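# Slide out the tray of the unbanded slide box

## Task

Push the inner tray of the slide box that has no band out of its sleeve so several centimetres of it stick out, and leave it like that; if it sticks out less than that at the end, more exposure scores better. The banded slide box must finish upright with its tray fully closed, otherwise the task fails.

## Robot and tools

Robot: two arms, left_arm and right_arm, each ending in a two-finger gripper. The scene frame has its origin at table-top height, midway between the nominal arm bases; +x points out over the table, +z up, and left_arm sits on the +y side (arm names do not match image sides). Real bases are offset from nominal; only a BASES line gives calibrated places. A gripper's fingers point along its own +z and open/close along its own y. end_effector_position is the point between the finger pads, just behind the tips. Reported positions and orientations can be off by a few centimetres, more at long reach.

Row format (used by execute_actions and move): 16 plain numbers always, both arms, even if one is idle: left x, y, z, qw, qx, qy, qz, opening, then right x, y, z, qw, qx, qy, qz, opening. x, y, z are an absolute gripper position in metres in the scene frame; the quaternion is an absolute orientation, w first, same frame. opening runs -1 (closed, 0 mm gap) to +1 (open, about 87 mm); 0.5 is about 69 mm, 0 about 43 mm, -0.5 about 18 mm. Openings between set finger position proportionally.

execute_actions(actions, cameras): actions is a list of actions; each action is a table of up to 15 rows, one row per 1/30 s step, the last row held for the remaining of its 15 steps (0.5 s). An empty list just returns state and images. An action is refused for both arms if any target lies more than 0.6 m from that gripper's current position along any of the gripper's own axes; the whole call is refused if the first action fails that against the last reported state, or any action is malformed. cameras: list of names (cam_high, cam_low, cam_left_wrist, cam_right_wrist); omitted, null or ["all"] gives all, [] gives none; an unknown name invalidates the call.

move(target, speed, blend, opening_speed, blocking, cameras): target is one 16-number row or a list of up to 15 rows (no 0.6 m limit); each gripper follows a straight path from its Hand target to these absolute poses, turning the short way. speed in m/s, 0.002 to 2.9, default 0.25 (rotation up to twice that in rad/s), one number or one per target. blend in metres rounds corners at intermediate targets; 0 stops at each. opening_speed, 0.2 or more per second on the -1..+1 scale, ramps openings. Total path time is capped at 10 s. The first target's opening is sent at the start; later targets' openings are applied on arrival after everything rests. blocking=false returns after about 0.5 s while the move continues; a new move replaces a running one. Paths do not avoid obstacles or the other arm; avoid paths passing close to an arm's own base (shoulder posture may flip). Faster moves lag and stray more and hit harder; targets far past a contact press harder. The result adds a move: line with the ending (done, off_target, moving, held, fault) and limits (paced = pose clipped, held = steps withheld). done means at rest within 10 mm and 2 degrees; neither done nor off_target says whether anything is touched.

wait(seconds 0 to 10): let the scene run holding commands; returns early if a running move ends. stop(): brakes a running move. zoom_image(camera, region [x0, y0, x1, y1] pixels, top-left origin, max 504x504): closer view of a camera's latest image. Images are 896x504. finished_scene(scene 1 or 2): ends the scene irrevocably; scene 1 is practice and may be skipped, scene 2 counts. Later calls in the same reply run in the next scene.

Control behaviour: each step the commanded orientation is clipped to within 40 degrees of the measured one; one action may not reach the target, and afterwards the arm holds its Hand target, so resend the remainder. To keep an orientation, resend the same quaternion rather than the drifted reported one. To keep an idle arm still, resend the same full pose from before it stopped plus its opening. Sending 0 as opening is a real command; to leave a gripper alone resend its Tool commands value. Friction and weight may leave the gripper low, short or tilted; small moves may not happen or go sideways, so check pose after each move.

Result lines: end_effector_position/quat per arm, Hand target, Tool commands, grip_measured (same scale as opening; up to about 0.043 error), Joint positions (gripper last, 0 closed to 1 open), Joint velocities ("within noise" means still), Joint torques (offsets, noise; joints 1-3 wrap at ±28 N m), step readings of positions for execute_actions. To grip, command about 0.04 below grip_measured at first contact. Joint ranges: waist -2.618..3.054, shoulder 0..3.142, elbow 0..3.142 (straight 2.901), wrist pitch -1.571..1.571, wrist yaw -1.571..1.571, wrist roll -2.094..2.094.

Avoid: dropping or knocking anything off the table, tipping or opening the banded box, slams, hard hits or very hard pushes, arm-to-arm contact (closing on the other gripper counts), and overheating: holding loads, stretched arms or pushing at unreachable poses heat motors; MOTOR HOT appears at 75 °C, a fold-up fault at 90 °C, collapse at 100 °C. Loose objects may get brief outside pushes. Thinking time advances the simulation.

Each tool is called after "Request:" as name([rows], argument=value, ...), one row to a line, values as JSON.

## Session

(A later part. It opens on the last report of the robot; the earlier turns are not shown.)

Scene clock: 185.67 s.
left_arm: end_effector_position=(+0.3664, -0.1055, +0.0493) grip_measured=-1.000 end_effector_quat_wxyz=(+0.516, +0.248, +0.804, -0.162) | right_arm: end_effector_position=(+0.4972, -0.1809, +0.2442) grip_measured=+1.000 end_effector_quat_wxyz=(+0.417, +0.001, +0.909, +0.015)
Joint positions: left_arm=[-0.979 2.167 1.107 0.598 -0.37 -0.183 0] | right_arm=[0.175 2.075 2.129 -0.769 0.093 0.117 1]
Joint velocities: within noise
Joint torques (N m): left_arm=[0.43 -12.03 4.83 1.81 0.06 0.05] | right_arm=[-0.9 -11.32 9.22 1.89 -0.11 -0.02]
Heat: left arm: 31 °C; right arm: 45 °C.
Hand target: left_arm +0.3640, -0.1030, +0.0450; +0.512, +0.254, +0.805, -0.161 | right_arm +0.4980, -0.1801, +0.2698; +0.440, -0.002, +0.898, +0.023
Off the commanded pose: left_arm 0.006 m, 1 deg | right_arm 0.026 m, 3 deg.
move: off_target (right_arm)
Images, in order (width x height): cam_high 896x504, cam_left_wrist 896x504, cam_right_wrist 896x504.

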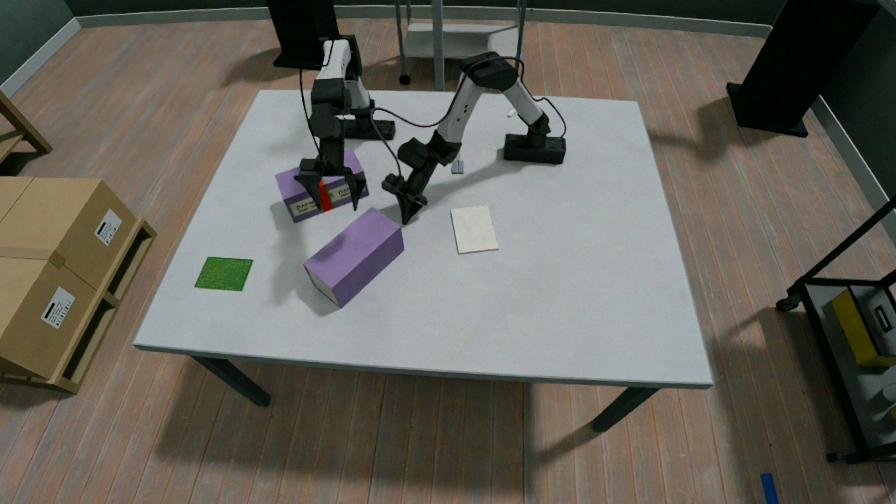

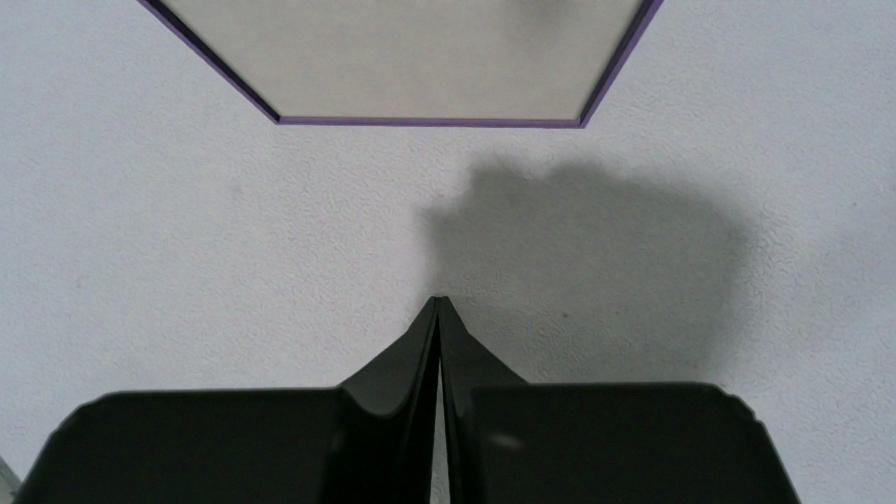

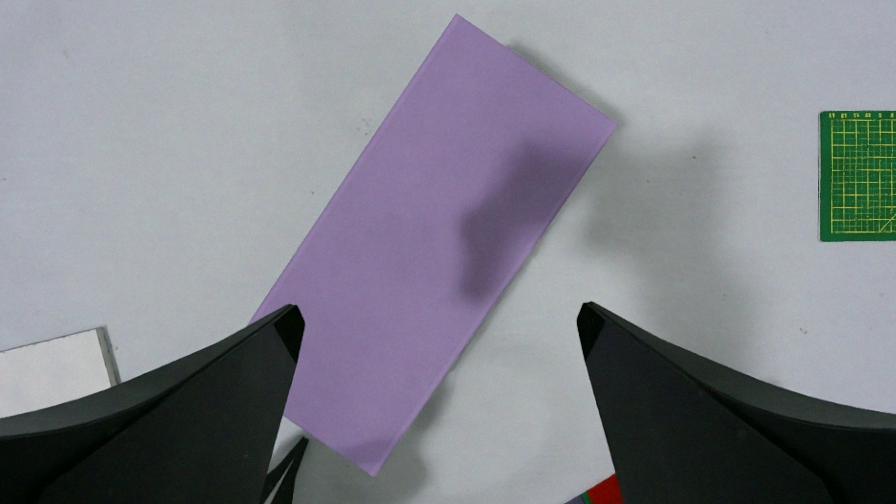

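Request:
move(target=[0.413,-0.138,0.045,0.512,0.254,0.804,-0.161,-1,0.4987,-0.18,0.27,0.44,-0.002,0.898,0.023,1], speed=0.06, cameras=["cam_high","cam_left_wrist","cam_right_wrist"])

Scene clock: 200.60 s.
left_arm: end_effector_position=(+0.4081, -0.1357, +0.0519) grip_measured=-1.000 end_effector_quat_wxyz=(+0.516, +0.250, +0.803, -0.164) | right_arm: end_effector_position=(+0.4972, -0.1809, +0.2442) grip_measured=+1.000 end_effector_quat_wxyz=(+0.417, +0.001, +0.909, +0.015)
Joint positions: left_arm=[-0.935 2.293 1.353 0.489 -0.323 -0.159 0] | right_arm=[0.175 2.075 2.129 -0.769 0.093 0.117 1]
Joint velocities: within noise
Joint torques (N m): left_arm=[0.76 -10.69 9.35 1.54 0.04 0.01] | right_arm=[-0.9 -11.33 9.24 1.89 -0.11 -0.03]
Heat: left arm: 32 °C; right arm: 45 °C.
Hand target: left_arm +0.4128, -0.1376, +0.0451; +0.512, +0.254, +0.804, -0.161 | right_arm +0.4980, -0.1801, +0.2698; +0.440, -0.002, +0.898, +0.023
Off the commanded pose: left_arm 0.009 m, 1 deg | right_arm 0.026 m, 3 deg.
move: off_target (right_arm)
Images, in order (width x height): cam_high 896x504, cam_left_wrist 896x504, cam_right_wrist 896x504.

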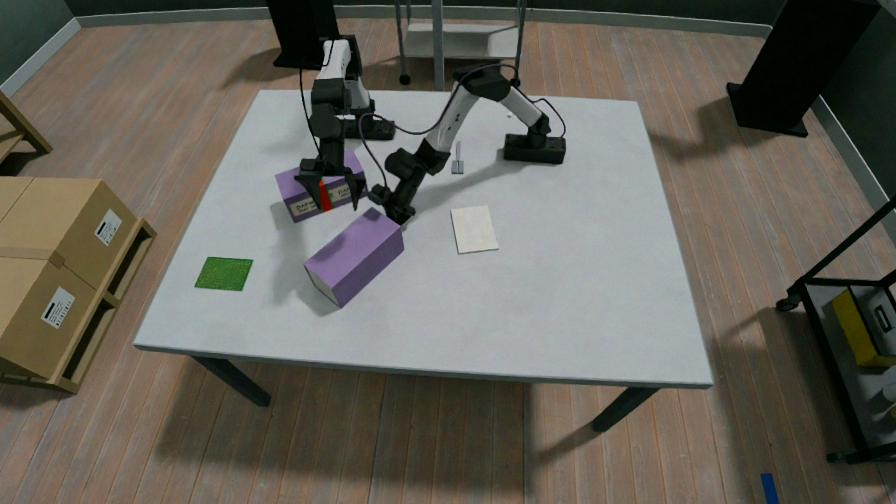

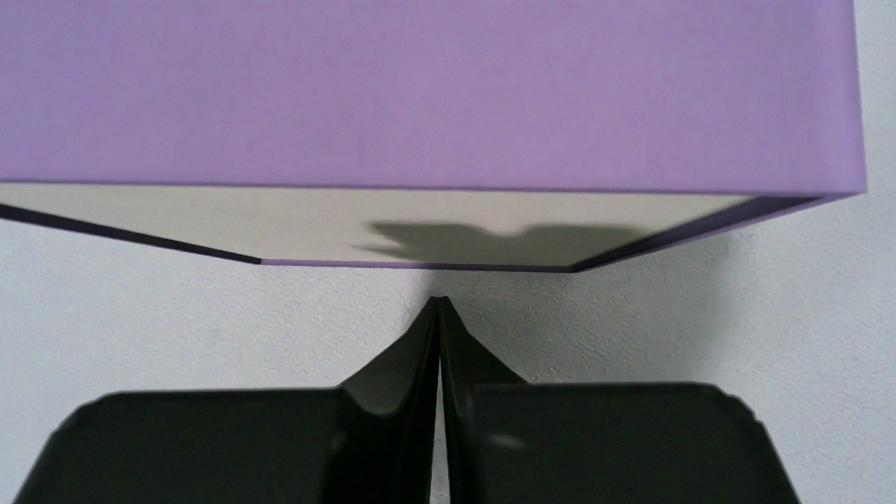

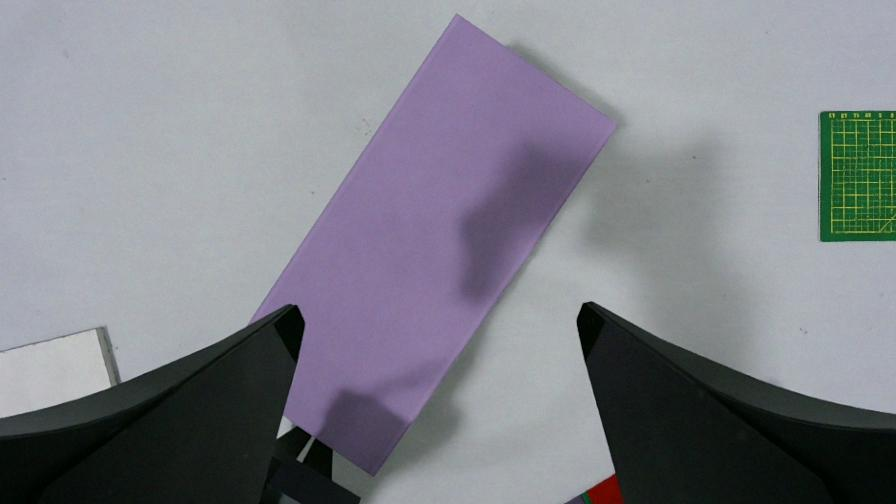

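Request:
move(target=[0.446,-0.161,0.045,0.512,0.254,0.804,-0.161,-1,0.4987,-0.18,0.27,0.44,-0.002,0.898,0.023,1], speed=0.05, cameras=["cam_high","cam_left_wrist","cam_right_wrist"])

Scene clock: 211.37 s.
left_arm: end_effector_position=(+0.4391, -0.1606, +0.0537) grip_measured=-1.000 end_effector_quat_wxyz=(+0.515, +0.252, +0.802, -0.166) | right_arm: end_effector_position=(+0.4972, -0.1809, +0.2442) grip_measured=+1.000 end_effector_quat_wxyz=(+0.417, +0.001, +0.909, +0.015)
Joint positions: left_arm=[-0.91 2.405 1.577 0.381 -0.296 -0.146 0] | right_arm=[0.175 2.075 2.129 -0.769 0.093 0.117 1]
Joint velocities: within noise
Joint torques (N m): left_arm=[1.02 -11.45 9.91 1.64 0.05 0.05] | right_arm=[-0.9 -11.3 9.22 1.89 -0.11 -0.03]
Heat: left arm: 32 °C; right arm: 45 °C.
Hand target: left_arm +0.4456, -0.1604, +0.0450; +0.512, +0.254, +0.804, -0.161 | right_arm +0.4980, -0.1801, +0.2698; +0.440, -0.002, +0.898, +0.023
Off the commanded pose: left_arm 0.011 m, 1 deg | right_arm 0.026 m, 3 deg.
move: off_target (left_arm, right_arm)
Images, in order (width x height): cam_high 896x504, cam_left_wrist 896x504, cam_right_wrist 896x504.

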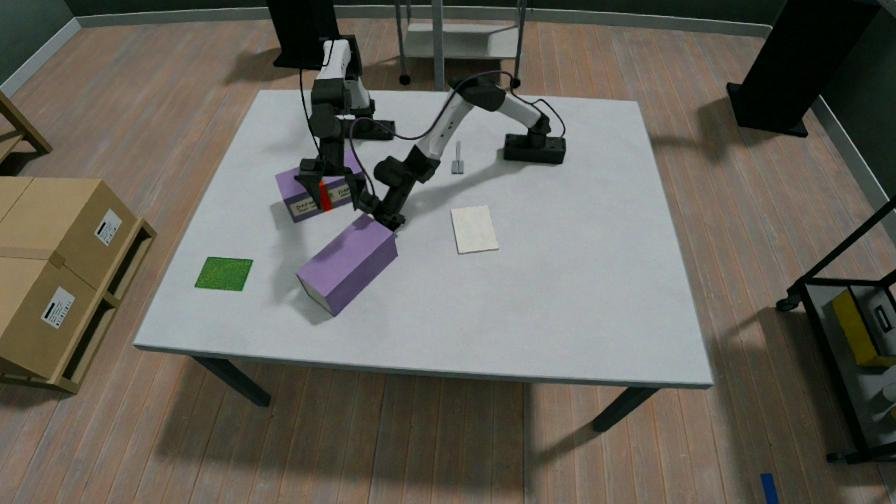

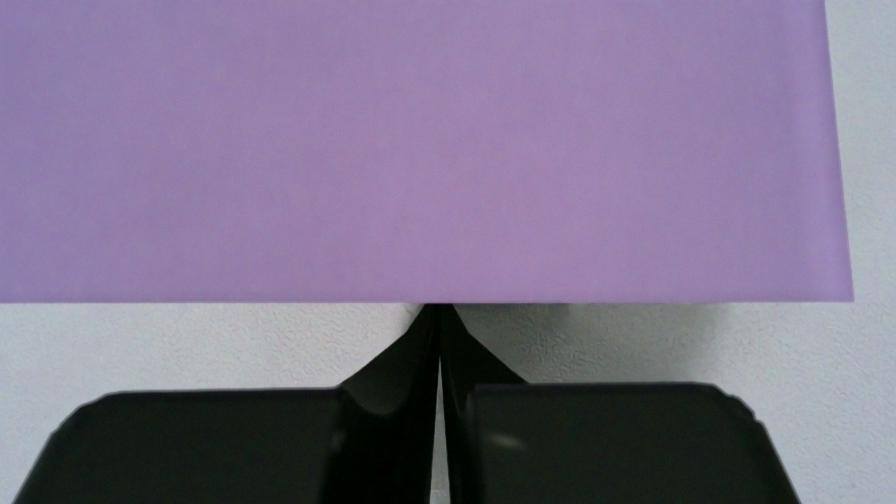

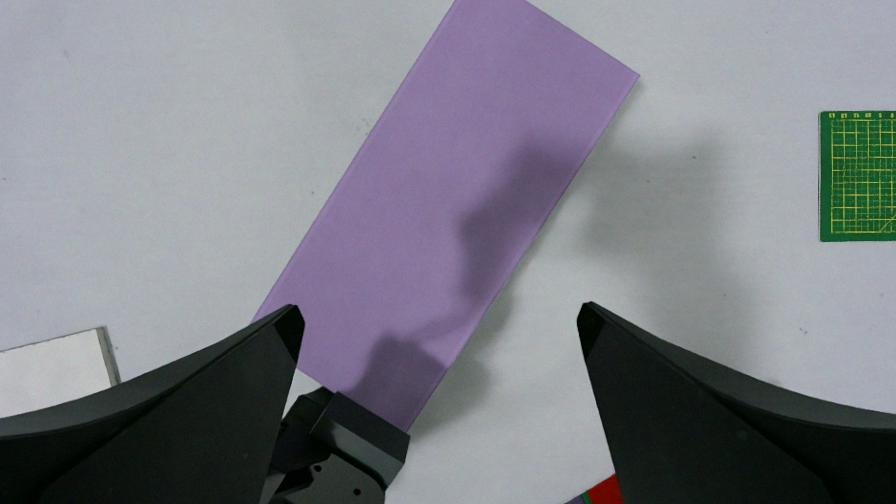

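Request:
move([
  [0.434,-0.153,0.045,0.512,0.254,0.804,-0.161,-1,0.56,-0.2,0.23,0.34,0,0.94,0,-1],
  [0.434,-0.153,0.045,0.512,0.254,0.804,-0.161,-1,0.57,-0.205,0.15,0.34,0,0.94,0,-1],
], speed=0.15)

Scene clock: 237.60 s.
left_arm: end_effector_position=(+0.4387, -0.1600, +0.0527) grip_measured=-1.000 end_effector_quat_wxyz=(+0.522, +0.249, +0.797, -0.171) | right_arm: end_effector_position=(+0.5633, -0.2045, +0.1330) grip_measured=-0.959 end_effector_quat_wxyz=(+0.337, +0.002, +0.941, -0.005)
Joint positions: left_arm=[-0.91 2.405 1.551 0.428 -0.296 -0.145 0] | right_arm=[0.117 2.672 2.833 -1.047 0.075 0.078 0.021]
Joint velocities: within noise
Joint torques (N m): left_arm=[0.09 -15.32 5.14 1.53 -0.04 -0.03] | right_arm=[-1.11 -13.07 8.32 1.82 -0.13 -0.02]
Heat: left arm: 32 °C; right arm: 45 °C.
Hand target: left_arm +0.4342, -0.1531, +0.0449; +0.512, +0.254, +0.804, -0.161 | right_arm +0.5688, -0.2051, +0.1499; +0.359, +0.000, +0.933, +0.001
Off the commanded pose: left_arm 0.011 m, 2 deg | right_arm 0.018 m, 1 deg.
elbow stopped short (right arm): the move would have taken joint 3 (elbow) straighter than the controller allows.
move: off_target (left_arm, right_arm)

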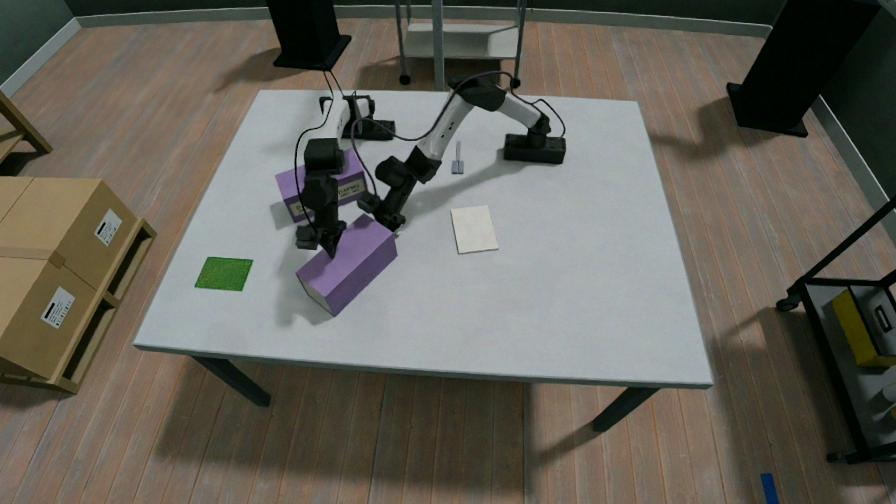

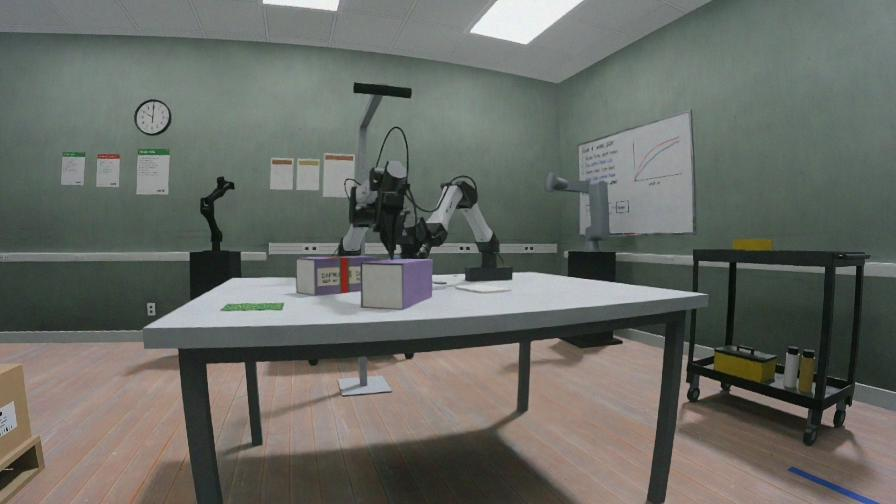

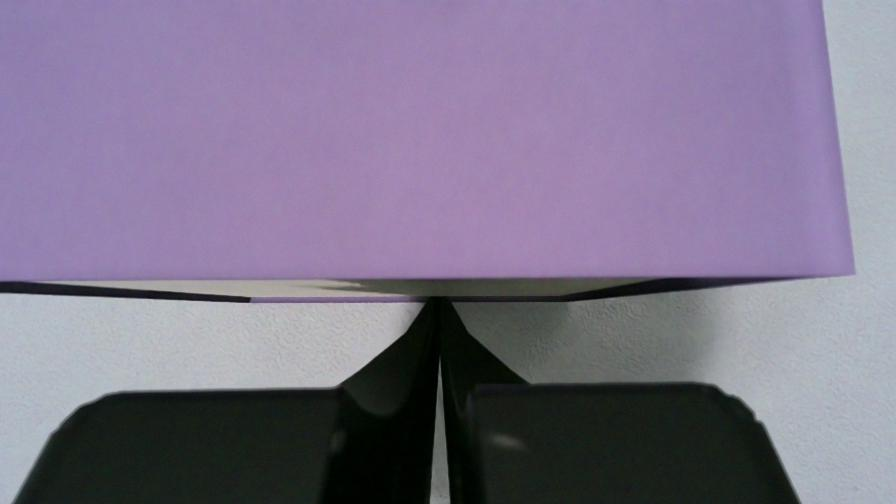

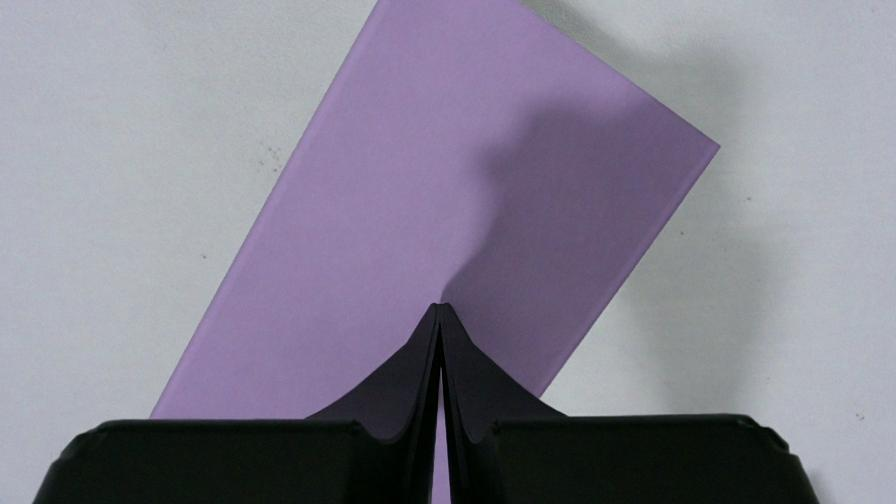

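Request:
move(target=[0.434,-0.153,0.045,0.512,0.254,0.804,-0.161,-1,0.565,-0.205,0.12,0.34,0,0.94,0,-1], speed=0.06, cameras=["cam_high","cam_right_wrist"])

Request:
move(target=[0.434,-0.153,0.045,0.512,0.254,0.804,-0.161,-1,0.565,-0.205,0.095,0.34,0,0.94,0,-1], speed=0.06, cameras=["cam_high","cam_right_wrist"])

Scene clock: 248.07 s.
left_arm: end_effector_position=(+0.4388, -0.1602, +0.0530) grip_measured=-1.000 end_effector_quat_wxyz=(+0.523, +0.249, +0.797, -0.171) | right_arm: end_effector_position=(+0.5694, -0.2040, +0.1287) grip_measured=-0.959 end_effector_quat_wxyz=(+0.349, +0.002, +0.937, -0.004)
Joint positions: left_arm=[-0.91 2.405 1.551 0.429 -0.296 -0.145 0] | right_arm=[0.117 2.622 2.702 -0.942 0.074 0.077 0.021]
Joint velocities: within noise
Joint torques (N m): left_arm=[0.09 -15.62 5.16 1.48 -0.02 -0.01] | right_arm=[-1.05 -12.78 3.47 1.75 -0.11 0.03]
Heat: left arm: 35 °C; right arm: 48 °C.
Hand target: left_arm +0.4342, -0.1531, +0.0450; +0.512, +0.254, +0.804, -0.161 | right_arm +0.5650, -0.2051, +0.1201; +0.336, +0.000, +0.942, +0.000
Off the commanded pose: left_arm 0.012 m, 2 deg | right_arm 0.010 m, 1 deg.
move: off_target (left_arm)
Images, in order (width x height): cam_high 896x504, cam_right_wrist 896x504.

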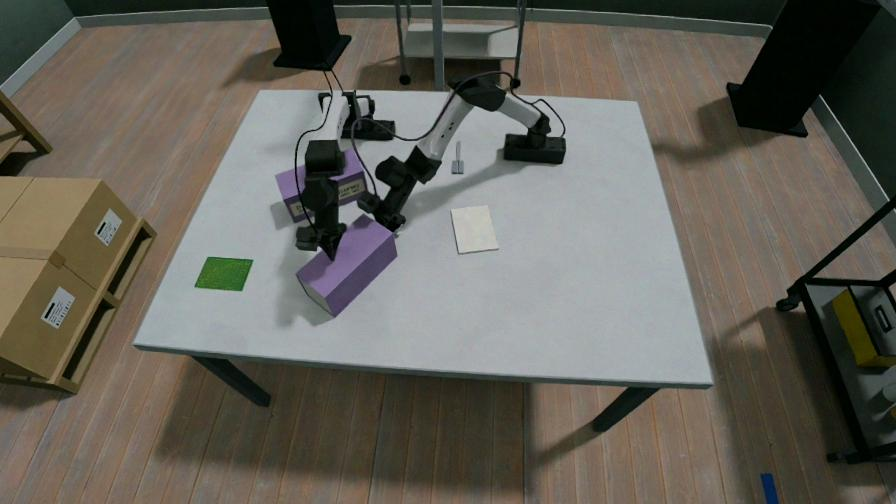

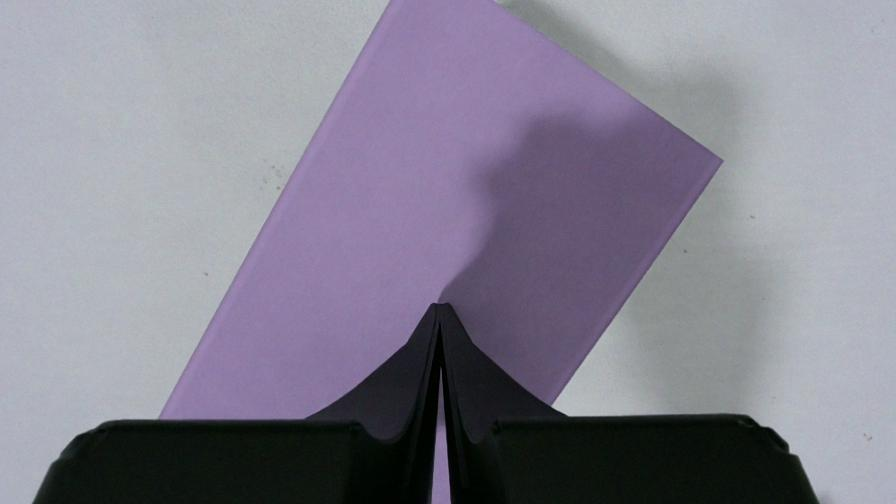

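Scene clock: 249.07 s.
left_arm: end_effector_position=(+0.4388, -0.1602, +0.0530) grip_measured=-1.000 end_effector_quat_wxyz=(+0.523, +0.249, +0.797, -0.171) | right_arm: end_effector_position=(+0.5779, -0.2031, +0.1285) grip_measured=-0.959 end_effector_quat_wxyz=(+0.382, +0.003, +0.924, +0.000)
Joint positions: left_arm=[-0.91 2.405 1.551 0.429 -0.296 -0.145 0] | right_arm=[0.117 2.514 2.455 -0.73 0.074 0.077 0.021]
Joint velocities: within noise
Joint torques (N m): left_arm=[0.16 -15.5 4.96 1.57 0.04 0] | right_arm=[-1.05 -10.39 3.12 1.5 -0.11 0.02]
Heat: left arm: 35 °C; right arm: 48 °C.
Hand target: left_arm +0.4342, -0.1531, +0.0450; +0.512, +0.254, +0.804, -0.161 | right_arm +0.5648, -0.2050, +0.0961; +0.340, +0.000, +0.940, +0.000
Off the commanded pose: left_arm 0.012 m, 2 deg | right_arm 0.036 m, 5 deg.
move: off_target (left_arm, right_arm)
Images, in order (width x height): cam_high 896x504, cam_right_wrist 896x504.

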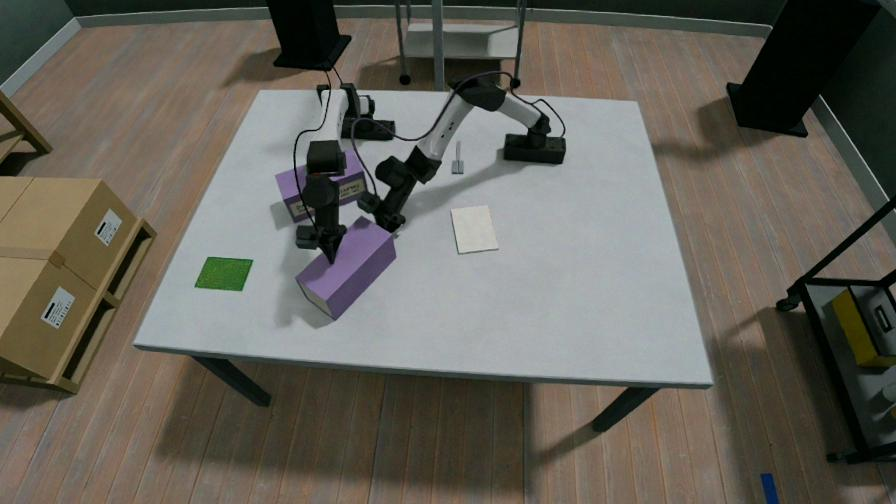

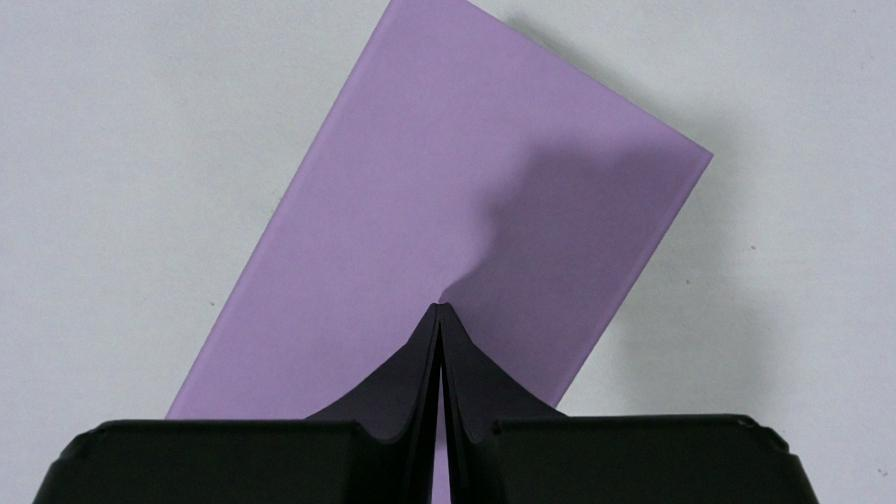

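Request:
move(target=[0.434,-0.153,0.045,0.512,0.254,0.804,-0.161,-1,0.555,-0.20,0.04,0.34,0,0.94,0,-1], speed=0.06, cameras=["cam_high","cam_right_wrist"])

Request:
move(target=[0.466,-0.177,0.04,0.512,0.254,0.804,-0.161,-1,0.555,-0.20,0.04,0.34,0,0.94,0,-1], speed=0.05)

Scene clock: 259.37 s.
left_arm: end_effector_position=(+0.4388, -0.1602, +0.0530) grip_measured=-1.000 end_effector_quat_wxyz=(+0.523, +0.249, +0.797, -0.171) | right_arm: end_effector_position=(+0.5953, -0.2006, +0.1266) grip_measured=-0.959 end_effector_quat_wxyz=(+0.451, +0.006, +0.892, +0.007)
Joint positions: left_arm=[-0.91 2.405 1.551 0.429 -0.296 -0.145 0] | right_arm=[0.118 2.416 2.169 -0.39 0.074 0.077 0.021]
Joint velocities: within noise
Joint torques (N m): left_arm=[0.02 -15.41 4.97 1.54 -0.07 -0.02] | right_arm=[-0.25 -6.94 1.61 0.61 -0.05 0.1]
Heat: left arm: 37 °C; right arm: 48 °C.
Hand target: left_arm +0.4342, -0.1531, +0.0450; +0.512, +0.254, +0.804, -0.161 | right_arm +0.5554, -0.2005, +0.0468; +0.341, +0.000, +0.940, +0.000
Off the commanded pose: left_arm 0.012 m, 2 deg | right_arm 0.096 m, 14 deg.
move: off_target (left_arm, right_arm)
Images, in order (width x height): cam_high 896x504, cam_right_wrist 896x504.

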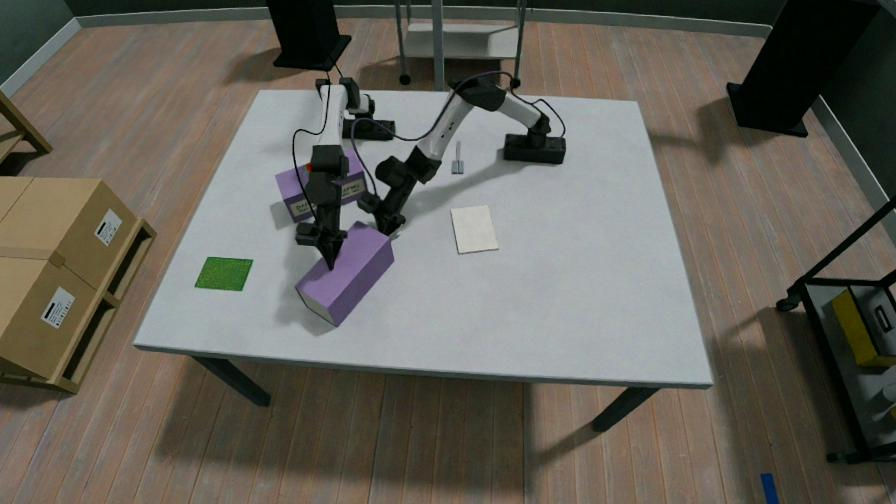

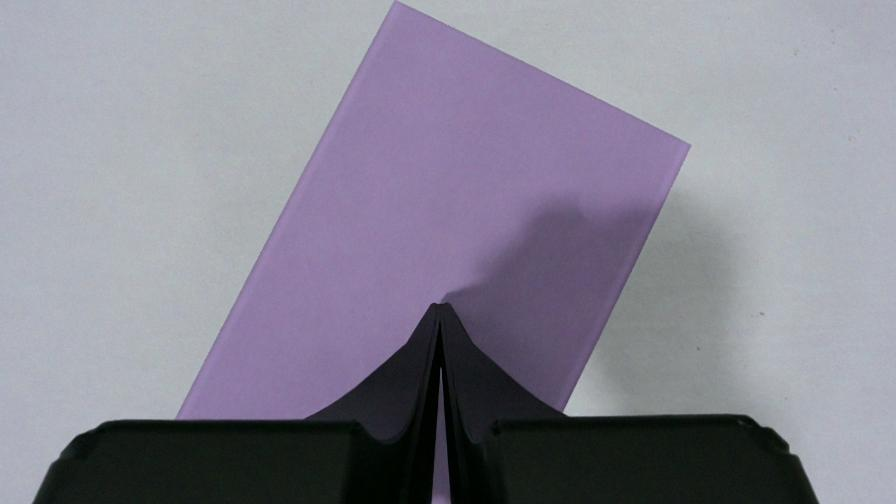

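Scene clock: 260.37 s.
left_arm: end_effector_position=(+0.4564, -0.1740, +0.0554) grip_measured=-1.000 end_effector_quat_wxyz=(+0.524, +0.247, +0.798, -0.170) | right_arm: end_effector_position=(+0.5975, -0.2004, +0.1306) grip_measured=-0.959 end_effector_quat_wxyz=(+0.458, +0.006, +0.889, +0.008)
Joint positions: left_arm=[-0.9 2.472 1.693 0.356 -0.291 -0.142 0] | right_arm=[0.118 2.413 2.17 -0.378 0.074 0.077 0.021]
Joint velocities: within noise
Joint torques (N m): left_arm=[0.08 -15.53 6.86 1.75 0.03 -0.02] | right_arm=[-0.7 -11.75 6.31 1.92 -0.01 0.04]
Heat: left arm: 37 °C; right arm: 48 °C.
Hand target: left_arm +0.4559, -0.1735, +0.0550; +0.523, +0.247, +0.798, -0.169 | right_arm +0.5953, -0.2006, +0.1266; +0.451, +0.006, +0.892, +0.007
Off the commanded pose: left_arm 0.018 m, 2 deg | right_arm 0.100 m, 15 deg.
move: held (left_arm, right_arm; a check stopped the path); limits=held
pose unreachable (left arm): on one or more control steps of this call, first in action 0 (counted from 0), this arm could not follow its commanded pose, so it was not sent that pose on those steps. It may still have moved: this result reports where it is.
cause: moving toward the commanded pose would bring a part of the arm too close to another arm (this arm's wrist camera and the right arm's wrist (the part past joint 5), along the way the arms are being sent, or toward where that arm still pushes).
pose unreachable (right arm): on one or more control steps of this call, first in action 0 (counted from 0), this arm could not follow its commanded pose, so it was not sent that pose on those steps. It may still have moved: this result reports where it is.
cause: moving toward the commanded pose would bring a part of the arm too close to another arm (this arm's wrist (the part past joint 5) and the left arm's wrist camera, along the way the arms are being sent, or toward where that arm still pushes).

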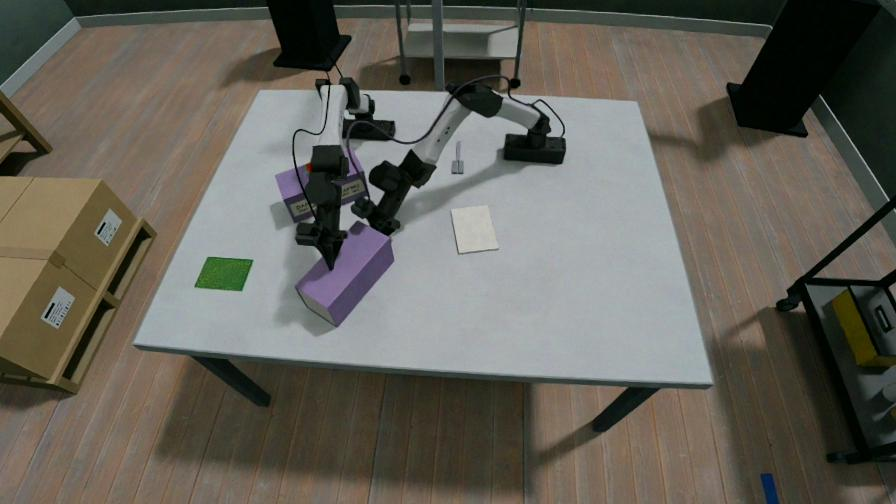

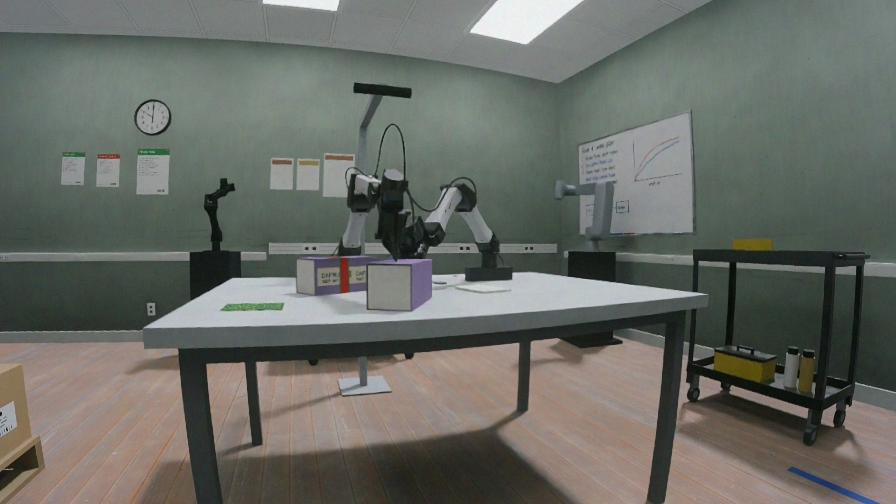

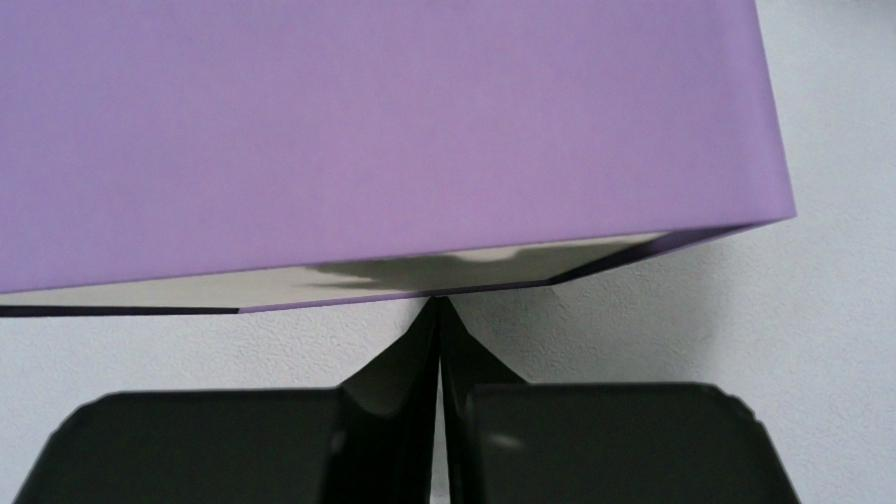

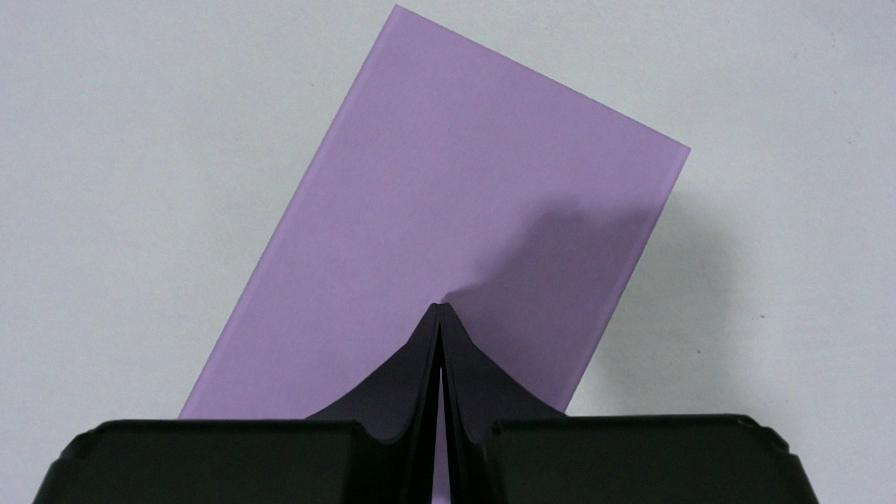

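Request:
zoom_image(camera="cam_low", region=[340, 240, 460, 320])

Request:
zoom_image(camera="cam_high", region=[280, 190, 420, 340])

Request:
zoom_image(camera="cam_left_wrist", region=[400, 150, 850, 350])

Scaled by 4.200 from the camera's 896x504 image, which has a finer 1280x720 frame.

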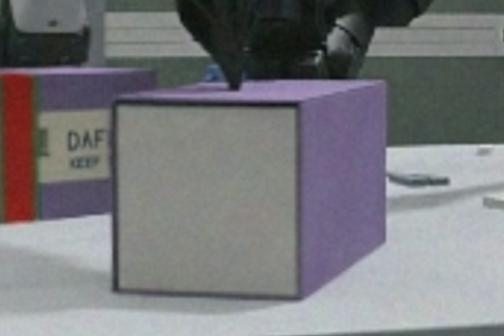

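Scaled by 3.360 from the camera's 896x504 image, which has a finer 1280x720 frame.

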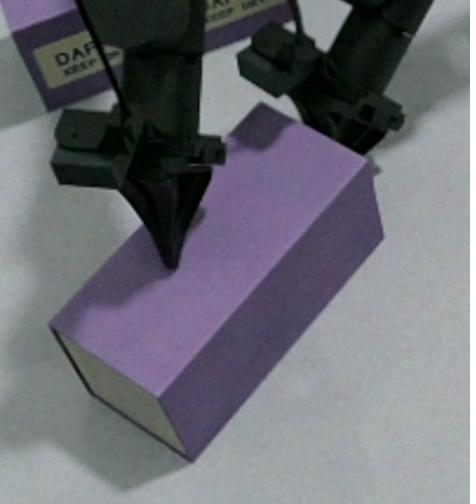

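Scaled by 1.120 from the camera's 896x504 image, which has a finer 1280x720 frame.

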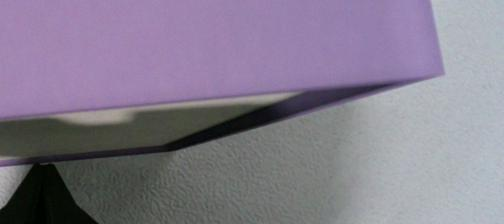

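Request:
move([
  [0.428,-0.142,0.045,0.521,0.204,0.818,-0.130,-1,0.595,-0.2,0.18,0.40,0,0.917,0,-1],
  [0.428,-0.142,0.045,0.521,0.204,0.818,-0.130,-1,0.635,-0.22,0.16,0.40,0,0.917,0,-1],
], speed=0.12)

Scene clock: 326.20 s.
left_arm: end_effector_position=(+0.4379, -0.1516, +0.0509) grip_measured=-1.000 end_effector_quat_wxyz=(+0.539, +0.196, +0.806, -0.146) | right_arm: end_effector_position=(+0.6252, -0.2230, +0.1378) grip_measured=-0.959 end_effector_quat_wxyz=(+0.444, +0.004, +0.896, -0.003)
Joint positions: left_arm=[-0.934 2.406 1.529 0.449 -0.426 -0.212 0] | right_arm=[0.078 2.736 2.832 -0.747 0.057 0.042 0.021]
Joint velocities: within noise
Joint torques (N m): left_arm=[-0.55 -17.28 4.18 1.24 -0.12 -0.07] | right_arm=[-0.68 -13.38 8.81 2.31 -0.14 -0.04]
Heat: left arm: 43 °C; right arm: 55 °C.
Hand target: left_arm +0.4285, -0.1422, +0.0449; +0.522, +0.204, +0.818, -0.130 | right_arm +0.6327, -0.2203, +0.1601; +0.473, -0.001, +0.881, +0.004
Off the commanded pose: left_arm 0.015 m, 3 deg | right_arm 0.024 m, 6 deg.
elbow stopped short (right arm): the move would have taken joint 3 (elbow) straighter than the controller allows.
move: off_target (left_arm, right_arm)

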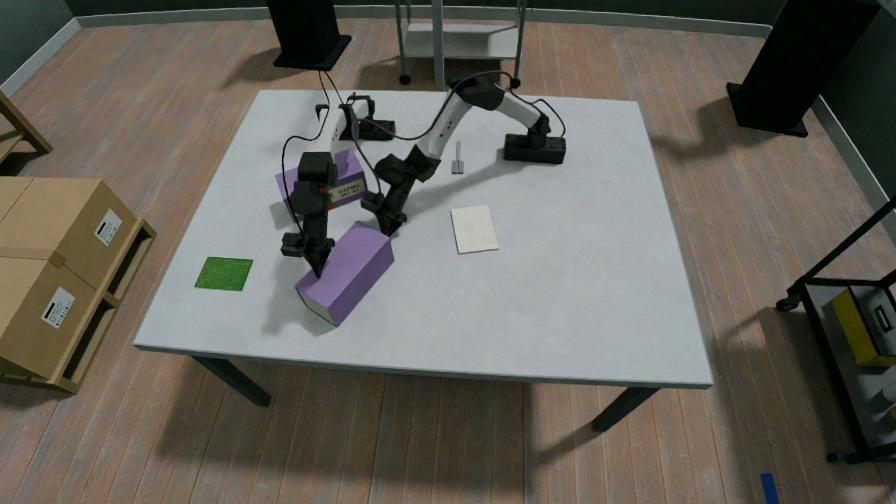

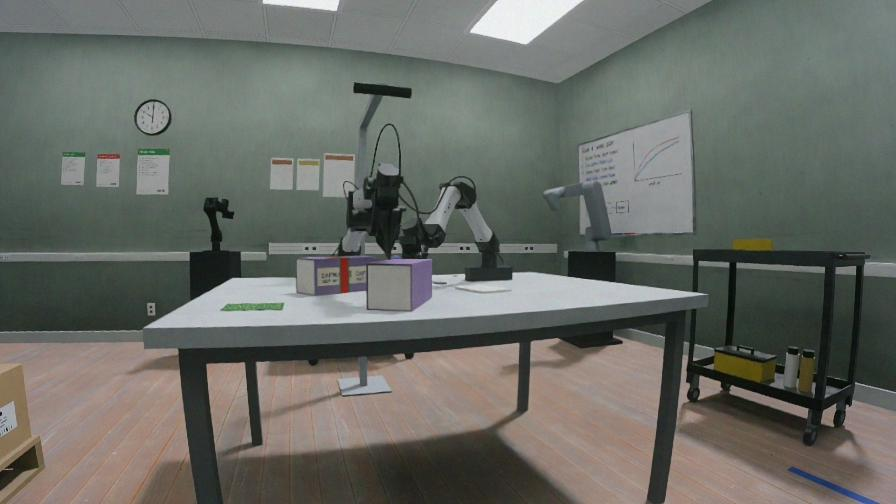

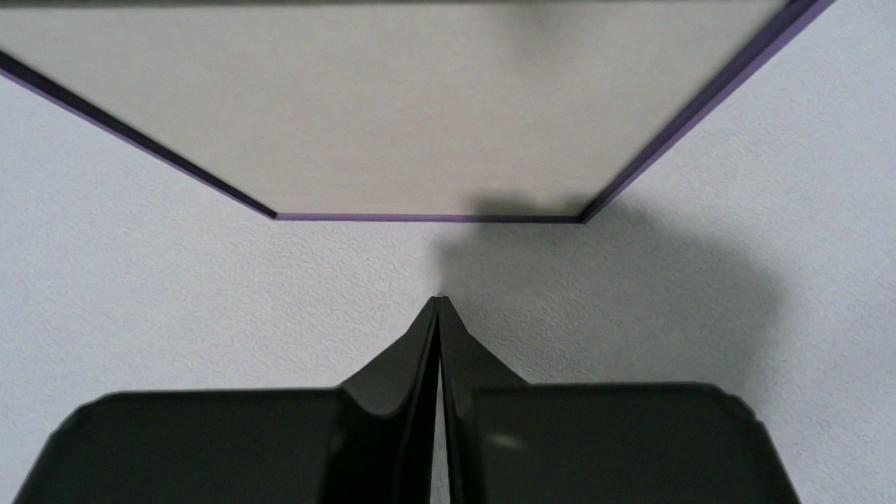

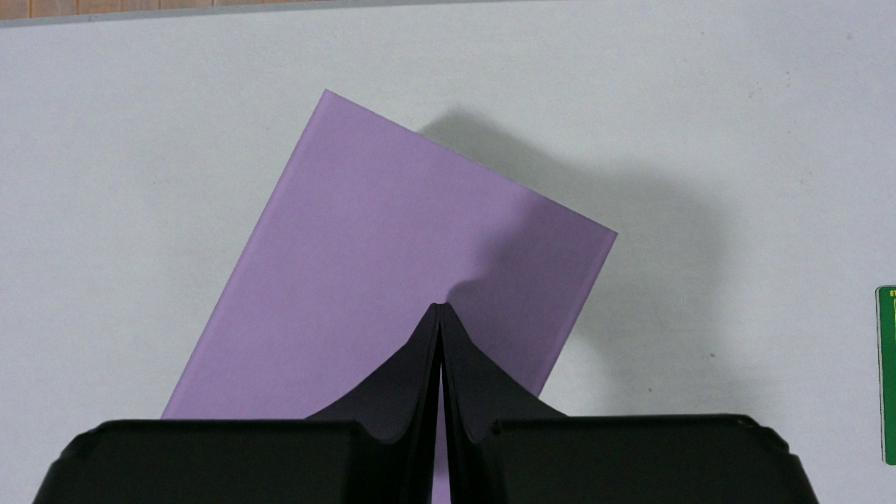

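Request:
move([
  [0.428,-0.142,0.045,0.521,0.204,0.818,-0.130,-1,0.62,-0.22,0.125,0.44,0,0.898,0,-1],
  [0.428,-0.142,0.045,0.521,0.204,0.818,-0.130,-1,0.57,-0.22,0.04,0.44,0,0.898,0,-1],
], speed=0.08, cameras=["cam_high","cam_left_wrist","cam_right_wrist"])

Scene clock: 335.37 s.
left_arm: end_effector_position=(+0.4380, -0.1515, +0.0510) grip_measured=-1.000 end_effector_quat_wxyz=(+0.539, +0.195, +0.806, -0.146) | right_arm: end_effector_position=(+0.6194, -0.2217, +0.1261) grip_measured=-0.959 end_effector_quat_wxyz=(+0.564, +0.007, +0.826, +0.006)
Joint positions: left_arm=[-0.934 2.406 1.529 0.45 -0.427 -0.213 0] | right_arm=[0.08 2.359 1.858 0.129 0.056 0.041 0.021]
Joint velocities: within noise
Joint torques (N m): left_arm=[-0.59 -17.1 4.38 1.14 -0.09 -0.03] | right_arm=[-0.14 -9.43 1.72 -0.07 -0.02 0.04]
Heat: left arm: 43 °C; right arm: 53 °C.
Hand target: left_arm +0.4285, -0.1422, +0.0449; +0.522, +0.204, +0.818, -0.130 | right_arm +0.5742, -0.2204, +0.0458; +0.445, +0.000, +0.895, +0.000
Off the commanded pose: left_arm 0.015 m, 3 deg | right_arm 0.099 m, 17 deg.
move: off_target (left_arm, right_arm)
Images, in order (width x height): cam_high 896x504, cam_left_wrist 896x504, cam_right_wrist 896x504.

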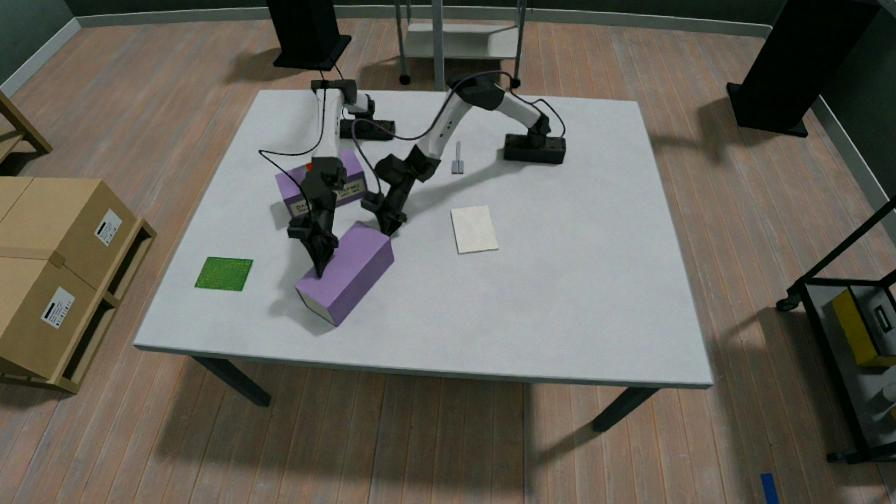

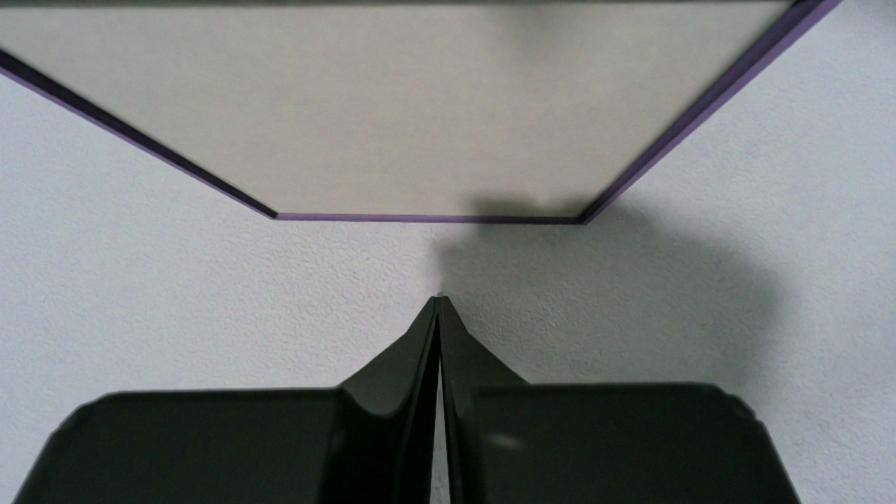

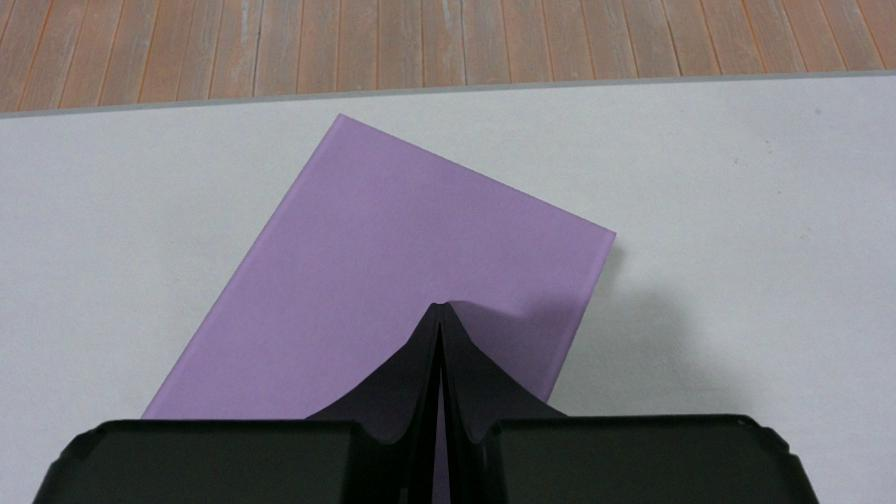

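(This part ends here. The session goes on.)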